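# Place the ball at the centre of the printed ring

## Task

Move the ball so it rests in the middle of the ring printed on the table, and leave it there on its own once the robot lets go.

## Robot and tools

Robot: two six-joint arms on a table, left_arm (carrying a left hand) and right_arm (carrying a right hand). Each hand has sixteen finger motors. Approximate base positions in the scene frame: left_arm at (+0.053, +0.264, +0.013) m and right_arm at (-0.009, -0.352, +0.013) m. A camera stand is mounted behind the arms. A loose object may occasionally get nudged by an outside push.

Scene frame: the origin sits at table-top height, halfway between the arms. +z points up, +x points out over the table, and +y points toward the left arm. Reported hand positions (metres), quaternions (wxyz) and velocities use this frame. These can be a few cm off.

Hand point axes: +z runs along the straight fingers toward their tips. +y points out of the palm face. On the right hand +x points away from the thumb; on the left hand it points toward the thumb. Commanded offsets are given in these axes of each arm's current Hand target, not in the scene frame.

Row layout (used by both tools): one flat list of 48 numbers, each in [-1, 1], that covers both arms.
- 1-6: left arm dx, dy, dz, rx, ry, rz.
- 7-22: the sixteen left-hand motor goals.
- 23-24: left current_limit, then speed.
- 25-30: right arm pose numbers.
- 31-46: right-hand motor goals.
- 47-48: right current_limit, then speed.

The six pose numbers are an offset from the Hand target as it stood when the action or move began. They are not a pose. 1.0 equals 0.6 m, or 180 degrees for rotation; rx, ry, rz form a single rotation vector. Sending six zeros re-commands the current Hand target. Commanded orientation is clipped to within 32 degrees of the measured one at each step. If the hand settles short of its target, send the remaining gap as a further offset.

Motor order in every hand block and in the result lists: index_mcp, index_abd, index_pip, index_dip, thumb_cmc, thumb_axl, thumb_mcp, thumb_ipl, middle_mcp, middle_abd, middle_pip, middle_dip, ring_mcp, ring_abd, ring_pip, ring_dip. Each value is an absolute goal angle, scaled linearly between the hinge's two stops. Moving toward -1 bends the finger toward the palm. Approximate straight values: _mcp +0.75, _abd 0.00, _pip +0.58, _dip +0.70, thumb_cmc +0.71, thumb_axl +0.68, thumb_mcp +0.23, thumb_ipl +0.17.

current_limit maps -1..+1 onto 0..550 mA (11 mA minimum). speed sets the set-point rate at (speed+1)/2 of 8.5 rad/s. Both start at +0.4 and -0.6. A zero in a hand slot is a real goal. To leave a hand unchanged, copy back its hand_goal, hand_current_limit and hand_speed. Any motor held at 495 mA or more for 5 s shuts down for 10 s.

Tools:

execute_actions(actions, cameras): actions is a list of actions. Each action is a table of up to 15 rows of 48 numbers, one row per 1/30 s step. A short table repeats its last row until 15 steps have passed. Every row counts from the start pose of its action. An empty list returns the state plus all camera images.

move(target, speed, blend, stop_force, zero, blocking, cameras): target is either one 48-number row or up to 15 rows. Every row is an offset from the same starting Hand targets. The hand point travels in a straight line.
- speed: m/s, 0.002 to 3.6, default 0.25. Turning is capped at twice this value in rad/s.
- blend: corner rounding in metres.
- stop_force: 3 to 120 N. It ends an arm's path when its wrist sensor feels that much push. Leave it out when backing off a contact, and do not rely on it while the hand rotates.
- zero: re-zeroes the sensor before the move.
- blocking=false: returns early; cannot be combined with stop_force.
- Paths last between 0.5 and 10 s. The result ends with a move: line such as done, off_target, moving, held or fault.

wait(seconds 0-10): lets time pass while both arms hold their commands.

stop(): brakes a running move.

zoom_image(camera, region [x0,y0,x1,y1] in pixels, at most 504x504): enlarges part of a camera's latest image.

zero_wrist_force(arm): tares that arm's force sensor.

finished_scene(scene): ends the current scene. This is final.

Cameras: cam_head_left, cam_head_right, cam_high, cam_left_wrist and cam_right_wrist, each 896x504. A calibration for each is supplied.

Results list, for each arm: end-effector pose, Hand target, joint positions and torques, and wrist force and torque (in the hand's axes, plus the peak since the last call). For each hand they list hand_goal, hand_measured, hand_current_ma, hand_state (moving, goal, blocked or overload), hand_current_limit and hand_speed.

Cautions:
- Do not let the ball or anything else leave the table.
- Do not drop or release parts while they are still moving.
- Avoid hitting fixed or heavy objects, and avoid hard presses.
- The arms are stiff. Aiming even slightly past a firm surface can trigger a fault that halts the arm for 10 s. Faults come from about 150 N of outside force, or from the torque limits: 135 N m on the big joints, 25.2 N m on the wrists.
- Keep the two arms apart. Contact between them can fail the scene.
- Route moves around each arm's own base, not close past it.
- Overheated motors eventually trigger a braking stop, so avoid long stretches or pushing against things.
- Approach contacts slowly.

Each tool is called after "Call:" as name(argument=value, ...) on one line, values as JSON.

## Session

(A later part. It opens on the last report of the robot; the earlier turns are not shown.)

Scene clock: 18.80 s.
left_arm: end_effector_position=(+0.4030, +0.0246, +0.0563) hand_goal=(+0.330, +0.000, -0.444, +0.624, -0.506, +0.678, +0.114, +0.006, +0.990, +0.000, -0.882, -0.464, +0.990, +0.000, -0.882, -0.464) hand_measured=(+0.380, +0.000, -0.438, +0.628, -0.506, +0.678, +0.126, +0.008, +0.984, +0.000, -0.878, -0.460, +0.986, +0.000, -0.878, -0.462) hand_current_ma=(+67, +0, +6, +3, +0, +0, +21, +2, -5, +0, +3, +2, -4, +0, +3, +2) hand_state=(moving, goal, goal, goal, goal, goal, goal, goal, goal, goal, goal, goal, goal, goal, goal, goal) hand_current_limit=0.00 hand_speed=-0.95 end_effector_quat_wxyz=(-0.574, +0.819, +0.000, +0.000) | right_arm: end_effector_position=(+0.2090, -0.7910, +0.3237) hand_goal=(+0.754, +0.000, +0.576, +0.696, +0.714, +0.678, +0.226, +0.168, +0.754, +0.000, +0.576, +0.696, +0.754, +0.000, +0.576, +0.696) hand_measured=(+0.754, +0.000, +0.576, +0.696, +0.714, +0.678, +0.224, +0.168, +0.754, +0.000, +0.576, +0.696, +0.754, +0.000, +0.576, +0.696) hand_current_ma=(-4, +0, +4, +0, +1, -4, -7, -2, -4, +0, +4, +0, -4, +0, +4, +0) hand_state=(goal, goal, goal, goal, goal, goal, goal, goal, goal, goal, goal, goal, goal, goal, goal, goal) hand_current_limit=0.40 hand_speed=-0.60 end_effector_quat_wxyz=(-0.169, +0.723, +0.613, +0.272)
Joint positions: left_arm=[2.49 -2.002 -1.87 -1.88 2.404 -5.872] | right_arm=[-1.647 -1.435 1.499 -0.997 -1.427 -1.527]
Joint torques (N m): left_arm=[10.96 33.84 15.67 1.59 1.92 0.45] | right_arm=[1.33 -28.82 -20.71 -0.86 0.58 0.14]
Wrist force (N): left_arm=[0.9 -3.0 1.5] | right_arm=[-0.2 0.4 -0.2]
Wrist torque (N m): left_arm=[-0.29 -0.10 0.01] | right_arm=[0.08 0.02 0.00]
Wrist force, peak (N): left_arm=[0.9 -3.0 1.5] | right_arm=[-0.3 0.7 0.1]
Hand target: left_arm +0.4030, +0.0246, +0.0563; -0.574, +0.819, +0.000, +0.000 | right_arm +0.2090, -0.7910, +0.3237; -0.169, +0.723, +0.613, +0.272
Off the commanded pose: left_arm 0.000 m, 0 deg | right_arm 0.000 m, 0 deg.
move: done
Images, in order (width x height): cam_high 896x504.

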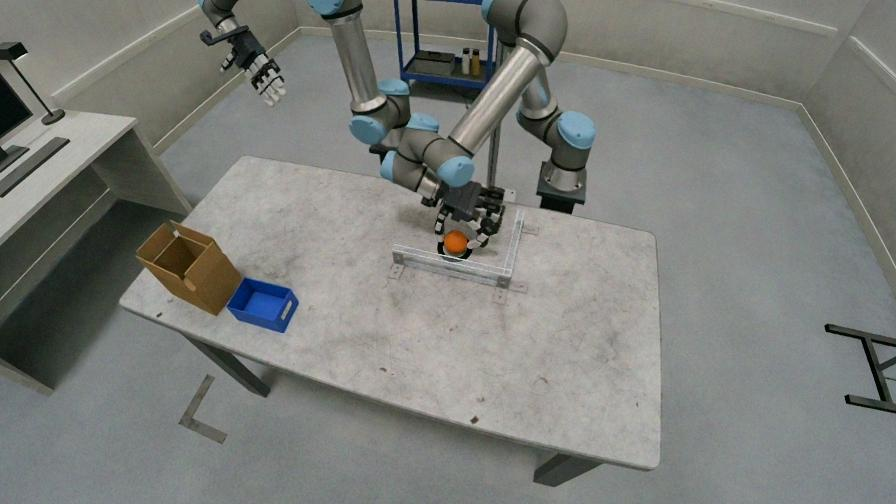

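Call:
move(target=[[0,0,0,0,0,0,0.366,0,-0.445,0.623,-0.507,0.677,0.116,0.0054,0.99,0,-0.883,-0.464,0.99,0,-0.883,-0.464,0.0,-0.97, 0,0,0,0,0,0,0.754,0,0.576,0.696,0.714,0.678,0.226,0.168,0.754,0,0.576,0.696,0.754,0,0.576,0.696,0.4,-0.6],[0,0,0,0,0,0,0.41,0,-0.445,0.623,-0.507,0.677,0.152,0.0054,0.99,0,-0.883,-0.464,0.99,0,-0.883,-0.464,0.0,-0.985, 0,0,0,0,0,0,0.754,0,0.576,0.696,0.714,0.678,0.226,0.168,0.754,0,0.576,0.696,0.754,0,0.576,0.696,0.4,-0.6]], speed=0.015, cameras=["cam_high"])

Call:
zoom_image(camera="cam_high", region=[425, 220, 485, 280])

Scene clock: 20.13 s.
left_arm: end_effector_position=(+0.4030, +0.0246, +0.0563) hand_goal=(+0.410, +0.000, -0.444, +0.624, -0.506, +0.678, +0.152, +0.006, +0.990, +0.000, -0.882, -0.464, +0.990, +0.000, -0.882, -0.464) hand_measured=(+0.380, +0.000, -0.438, +0.628, -0.506, +0.678, +0.132, +0.008, +0.984, +0.000, -0.878, -0.460, +0.986, +0.000, -0.878, -0.462) hand_current_ma=(-15, +0, +4, +3, +0, +0, -5, +2, -5, +0, +3, +2, -4, +0, +3, +2) hand_state=(moving, goal, goal, goal, goal, goal, moving, goal, goal, goal, goal, goal, goal, goal, goal, goal) hand_current_limit=0.00 hand_speed=-0.98 end_effector_quat_wxyz=(-0.574, +0.819, +0.000, +0.000) | right_arm: end_effector_position=(+0.2090, -0.7910, +0.3237) hand_goal=(+0.754, +0.000, +0.576, +0.696, +0.714, +0.678, +0.226, +0.168, +0.754, +0.000, +0.576, +0.696, +0.754, +0.000, +0.576, +0.696) hand_measured=(+0.754, +0.000, +0.576, +0.696, +0.714, +0.678, +0.224, +0.168, +0.754, +0.000, +0.576, +0.696, +0.754, +0.000, +0.576, +0.696) hand_current_ma=(-4, +0, +4, +0, +1, -4, -7, -2, -4, +0, +4, +0, -4, +0, +4, +0) hand_state=(goal, goal, goal, goal, goal, goal, goal, goal, goal, goal, goal, goal, goal, goal, goal, goal) hand_current_limit=0.40 hand_speed=-0.60 end_effector_quat_wxyz=(-0.169, +0.723, +0.613, +0.272)
Joint positions: left_arm=[2.49 -2.002 -1.87 -1.88 2.404 -5.872] | right_arm=[-1.647 -1.435 1.499 -0.997 -1.427 -1.527]
Joint torques (N m): left_arm=[9.57 37.73 18.11 1.32 2.23 -0.16] | right_arm=[2.15 -28.7 -22.27 -0.91 0.37 0.14]
Wrist force (N): left_arm=[0.6 -1.9 0.9] | right_arm=[-0.4 0.5 -0.1]
Wrist torque (N m): left_arm=[-0.28 -0.06 0.01] | right_arm=[0.07 0.05 -0.01]
Wrist force, peak (N): left_arm=[0.6 -4.1 1.2] | right_arm=[-0.4 0.7 0.3]
Hand target: left_arm +0.4030, +0.0246, +0.0563; -0.574, +0.819, +0.000, +0.000 | right_arm +0.2090, -0.7910, +0.3237; -0.169, +0.723, +0.613, +0.272
Off the commanded pose: left_arm 0.000 m, 0 deg | right_arm 0.000 m, 0 deg.
move: done
Images, in order (width x height): cam_high 896x504.

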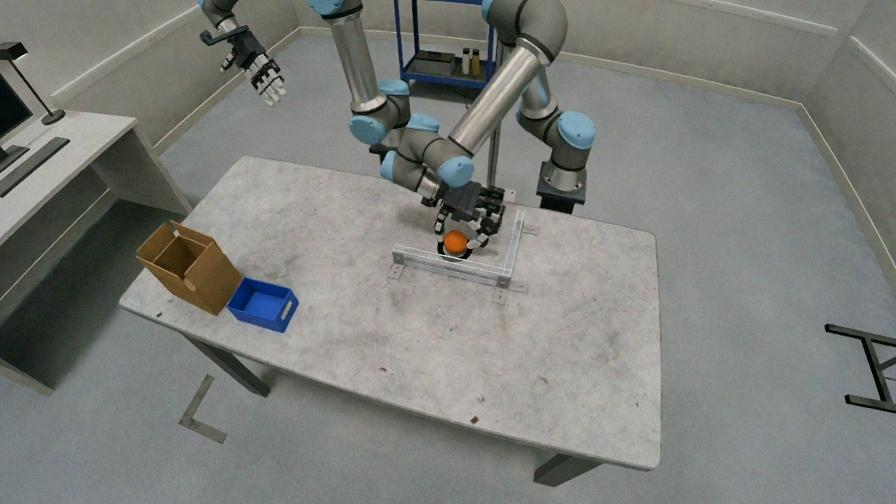

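Scaled by 8.400 from the camera's 896x504 image, which has a finer 1280x720 frame.

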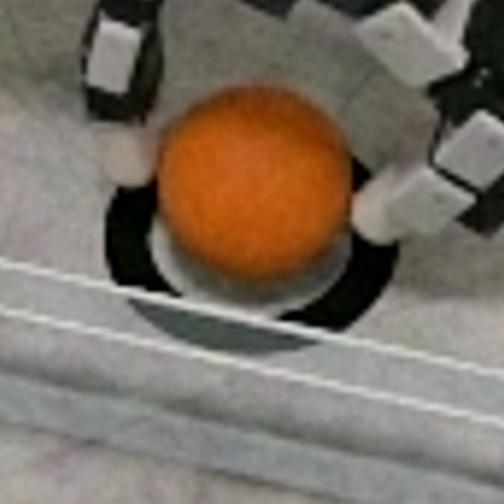

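Call:
wait(seconds=0.8, cameras=["cam_high"])

Call:
zoom_image(camera="cam_high", region=[425, 220, 485, 280])

Scene clock: 21.00 s.
left_arm: end_effector_position=(+0.4030, +0.0246, +0.0563) hand_goal=(+0.410, +0.000, -0.444, +0.624, -0.506, +0.678, +0.152, +0.006, +0.990, +0.000, -0.882, -0.464, +0.990, +0.000, -0.882, -0.464) hand_measured=(+0.396, +0.000, -0.440, +0.628, -0.506, +0.678, +0.148, +0.008, +0.984, +0.000, -0.878, -0.460, +0.986, +0.000, -0.878, -0.462) hand_current_ma=(-20, +0, +4, +3, +0, +0, -4, +2, -5, +0, +3, +2, -4, +0, +3, +2) hand_state=(goal, goal, goal, goal, goal, goal, goal, goal, goal, goal, goal, goal, goal, goal, goal, goal) hand_current_limit=0.00 hand_speed=-0.98 end_effector_quat_wxyz=(-0.574, +0.819, +0.000, +0.000) | right_arm: end_effector_position=(+0.2090, -0.7910, +0.3237) hand_goal=(+0.754, +0.000, +0.576, +0.696, +0.714, +0.678, +0.226, +0.168, +0.754, +0.000, +0.576, +0.696, +0.754, +0.000, +0.576, +0.696) hand_measured=(+0.754, +0.000, +0.576, +0.696, +0.714, +0.678, +0.224, +0.168, +0.754, +0.000, +0.576, +0.696, +0.754, +0.000, +0.576, +0.696) hand_current_ma=(-4, +0, +4, +0, +1, -4, -7, -2, -4, +0, +4, +0, -4, +0, +4, +0) hand_state=(goal, goal, goal, goal, goal, goal, goal, goal, goal, goal, goal, goal, goal, goal, goal, goal) hand_current_limit=0.40 hand_speed=-0.60 end_effector_quat_wxyz=(-0.169, +0.723, +0.613, +0.272)
Joint positions: left_arm=[2.49 -2.002 -1.87 -1.88 2.404 -5.872] | right_arm=[-1.647 -1.435 1.499 -0.997 -1.427 -1.527]
Joint torques (N m): left_arm=[10.28 40.5 21.18 1.15 2.12 -0.69] | right_arm=[1.37 -28.32 -21.44 -0.91 0.48 0.25]
Wrist force (N): left_arm=[0.8 -1.7 1.0] | right_arm=[-0.1 0.3 -0.1]
Wrist torque (N m): left_arm=[-0.27 -0.09 0.02] | right_arm=[0.04 0.00 0.00]
Wrist force, peak (N): left_arm=[0.8 -2.1 0.8] | right_arm=[-0.5 0.5 -0.2]
Hand target: left_arm +0.4030, +0.0246, +0.0563; -0.574, +0.819, +0.000, +0.000 | right_arm +0.2090, -0.7910, +0.3237; -0.169, +0.723, +0.613, +0.272
Off the commanded pose: left_arm 0.000 m, 0 deg | right_arm 0.000 m, 0 deg.
wait: 0.80 s; at rest by 0.37 s
Images, in order (width x height): cam_high 896x504.

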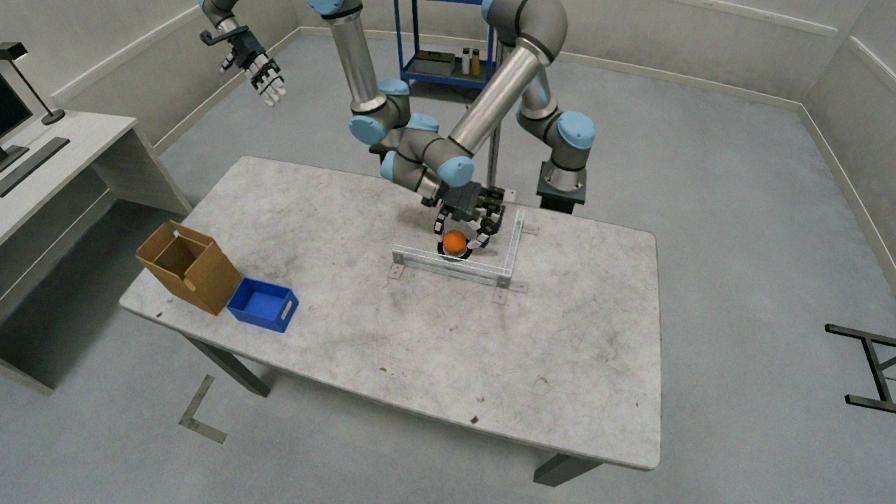

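Scaled by 8.400 from the camera's 896x504 image, which has a finer 1280x720 frame.

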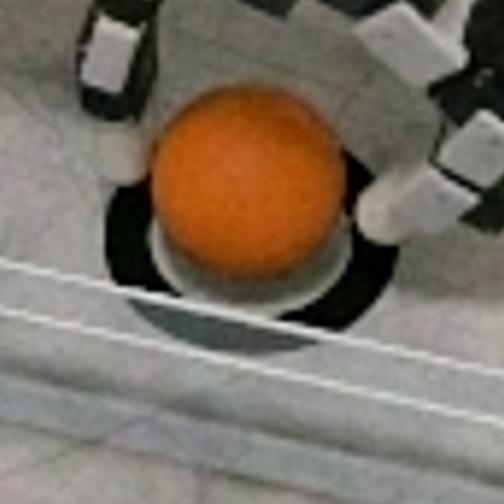

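Call:
move(target=[[0,0,0,0,0,0,0.50,0,-0.445,0.623,-0.507,0.677,0.22,0.0054,0.99,0,-0.883,-0.464,0.99,0,-0.883,-0.464,0.0,-0.96, 0,0,0,0,0,0,0.754,0,0.576,0.696,0.714,0.678,0.226,0.168,0.754,0,0.576,0.696,0.754,0,0.576,0.696,0.4,-0.6],[0,-0.0627,-0.0228,0,0,0,0.50,0,-0.445,0.623,-0.507,0.677,0.22,0.0054,0.99,0,-0.883,-0.464,0.99,0,-0.883,-0.464,0.0,-0.96, 0,0,0,0,0,0,0.754,0,0.576,0.696,0.714,0.678,0.226,0.168,0.754,0,0.576,0.696,0.754,0,0.576,0.696,0.4,-0.6],[0,-0.1567,-0.057,0,0,0,0.50,0,-0.445,0.623,-0.507,0.677,0.22,0.0054,0.99,0,-0.883,-0.464,0.99,0,-0.883,-0.464,0.0,-0.96, 0,0,0,0,0,0,0.754,0,0.576,0.696,0.714,0.678,0.226,0.168,0.754,0,0.576,0.696,0.754,0,0.576,0.696,0.4,-0.6]], speed=[0.015,0.07,0.15], blend=[0,0.005,0], cameras=["cam_high"])

Call:
zoom_image(camera="cam_high", region=[425, 220, 485, 280])

Scene clock: 23.73 s.
left_arm: end_effector_position=(+0.4031, +0.0245, +0.1562) hand_goal=(+0.500, +0.000, -0.444, +0.624, -0.506, +0.678, +0.220, +0.006, +0.990, +0.000, -0.882, -0.464, +0.990, +0.000, -0.882, -0.464) hand_measured=(+0.484, +0.000, -0.440, +0.628, -0.506, +0.678, +0.216, +0.008, +0.984, +0.000, -0.878, -0.460, +0.986, +0.000, -0.878, -0.462) hand_current_ma=(-22, +0, +3, +3, +0, +0, -5, +2, -5, +0, +3, +2, -4, +0, +3, +2) hand_state=(goal, goal, goal, goal, goal, goal, goal, goal, goal, goal, goal, goal, goal, goal, goal, goal) hand_current_limit=0.00 hand_speed=-0.96 end_effector_quat_wxyz=(-0.574, +0.819, +0.000, +0.000) | right_arm: end_effector_position=(+0.2090, -0.7910, +0.3237) hand_goal=(+0.754, +0.000, +0.576, +0.696, +0.714, +0.678, +0.226, +0.168, +0.754, +0.000, +0.576, +0.696, +0.754, +0.000, +0.576, +0.696) hand_measured=(+0.754, +0.000, +0.576, +0.696, +0.714, +0.678, +0.224, +0.168, +0.754, +0.000, +0.576, +0.696, +0.754, +0.000, +0.576, +0.696) hand_current_ma=(-4, +0, +4, +0, +1, -4, -7, -2, -4, +0, +4, +0, -4, +0, +4, +0) hand_state=(goal, goal, goal, goal, goal, goal, goal, goal, goal, goal, goal, goal, goal, goal, goal, goal) hand_current_limit=0.40 hand_speed=-0.60 end_effector_quat_wxyz=(-0.169, +0.723, +0.613, +0.272)
Joint positions: left_arm=[2.49 -1.863 -1.761 -2.127 2.404 -5.872] | right_arm=[-1.647 -1.435 1.499 -0.997 -1.427 -1.527]
Joint torques (N m): left_arm=[-13.29 43.89 27.79 -1.57 -1.73 -1.97] | right_arm=[2.93 -28.34 -21.62 -0.89 0.62 0.03]
Wrist force (N): left_arm=[0.7 -1.8 0.8] | right_arm=[-0.3 0.0 0.1]
Wrist torque (N m): left_arm=[-0.26 -0.08 0.18] | right_arm=[-0.01 0.04 -0.02]
Wrist force, peak (N): left_arm=[0.6 -2.8 0.3] | right_arm=[-0.1 0.7 0.3]
Hand target: left_arm +0.4031, +0.0245, +0.1563; -0.574, +0.819, +0.000, +0.000 | right_arm +0.2090, -0.7910, +0.3237; -0.169, +0.723, +0.613, +0.272
Off the commanded pose: left_arm 0.000 m, 0 deg | right_arm 0.000 m, 0 deg.
move: done
Images, in order (width x height): cam_high 896x504.

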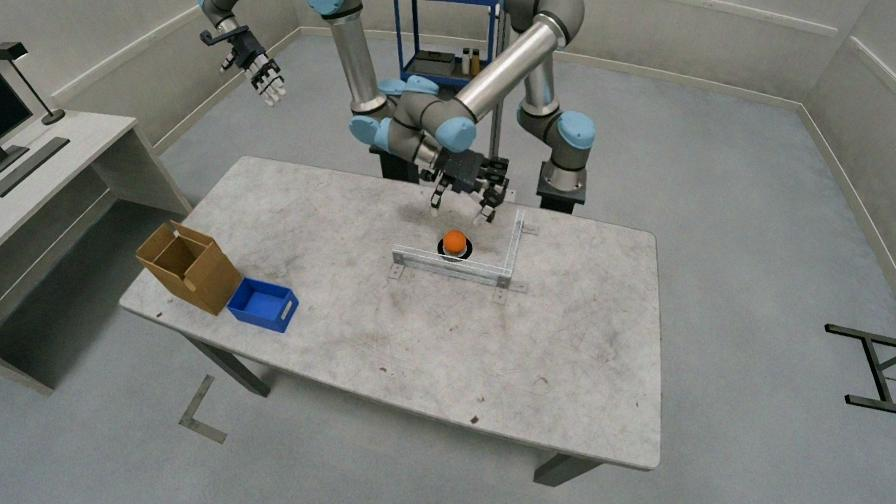

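Scaled by 8.400 from the camera's 896x504 image, which has a finer 1280x720 frame.

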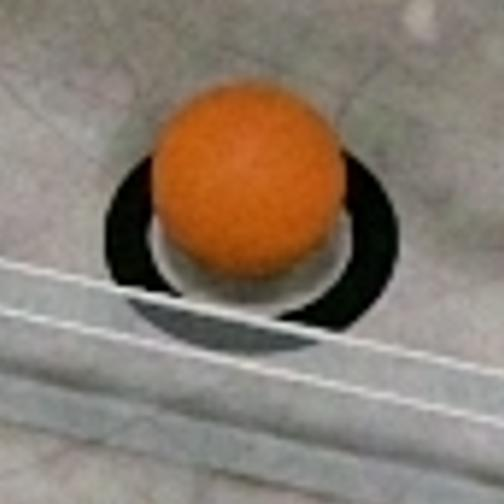

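Call:
finished_scene(scene=3)

The scene is finished: the task was done.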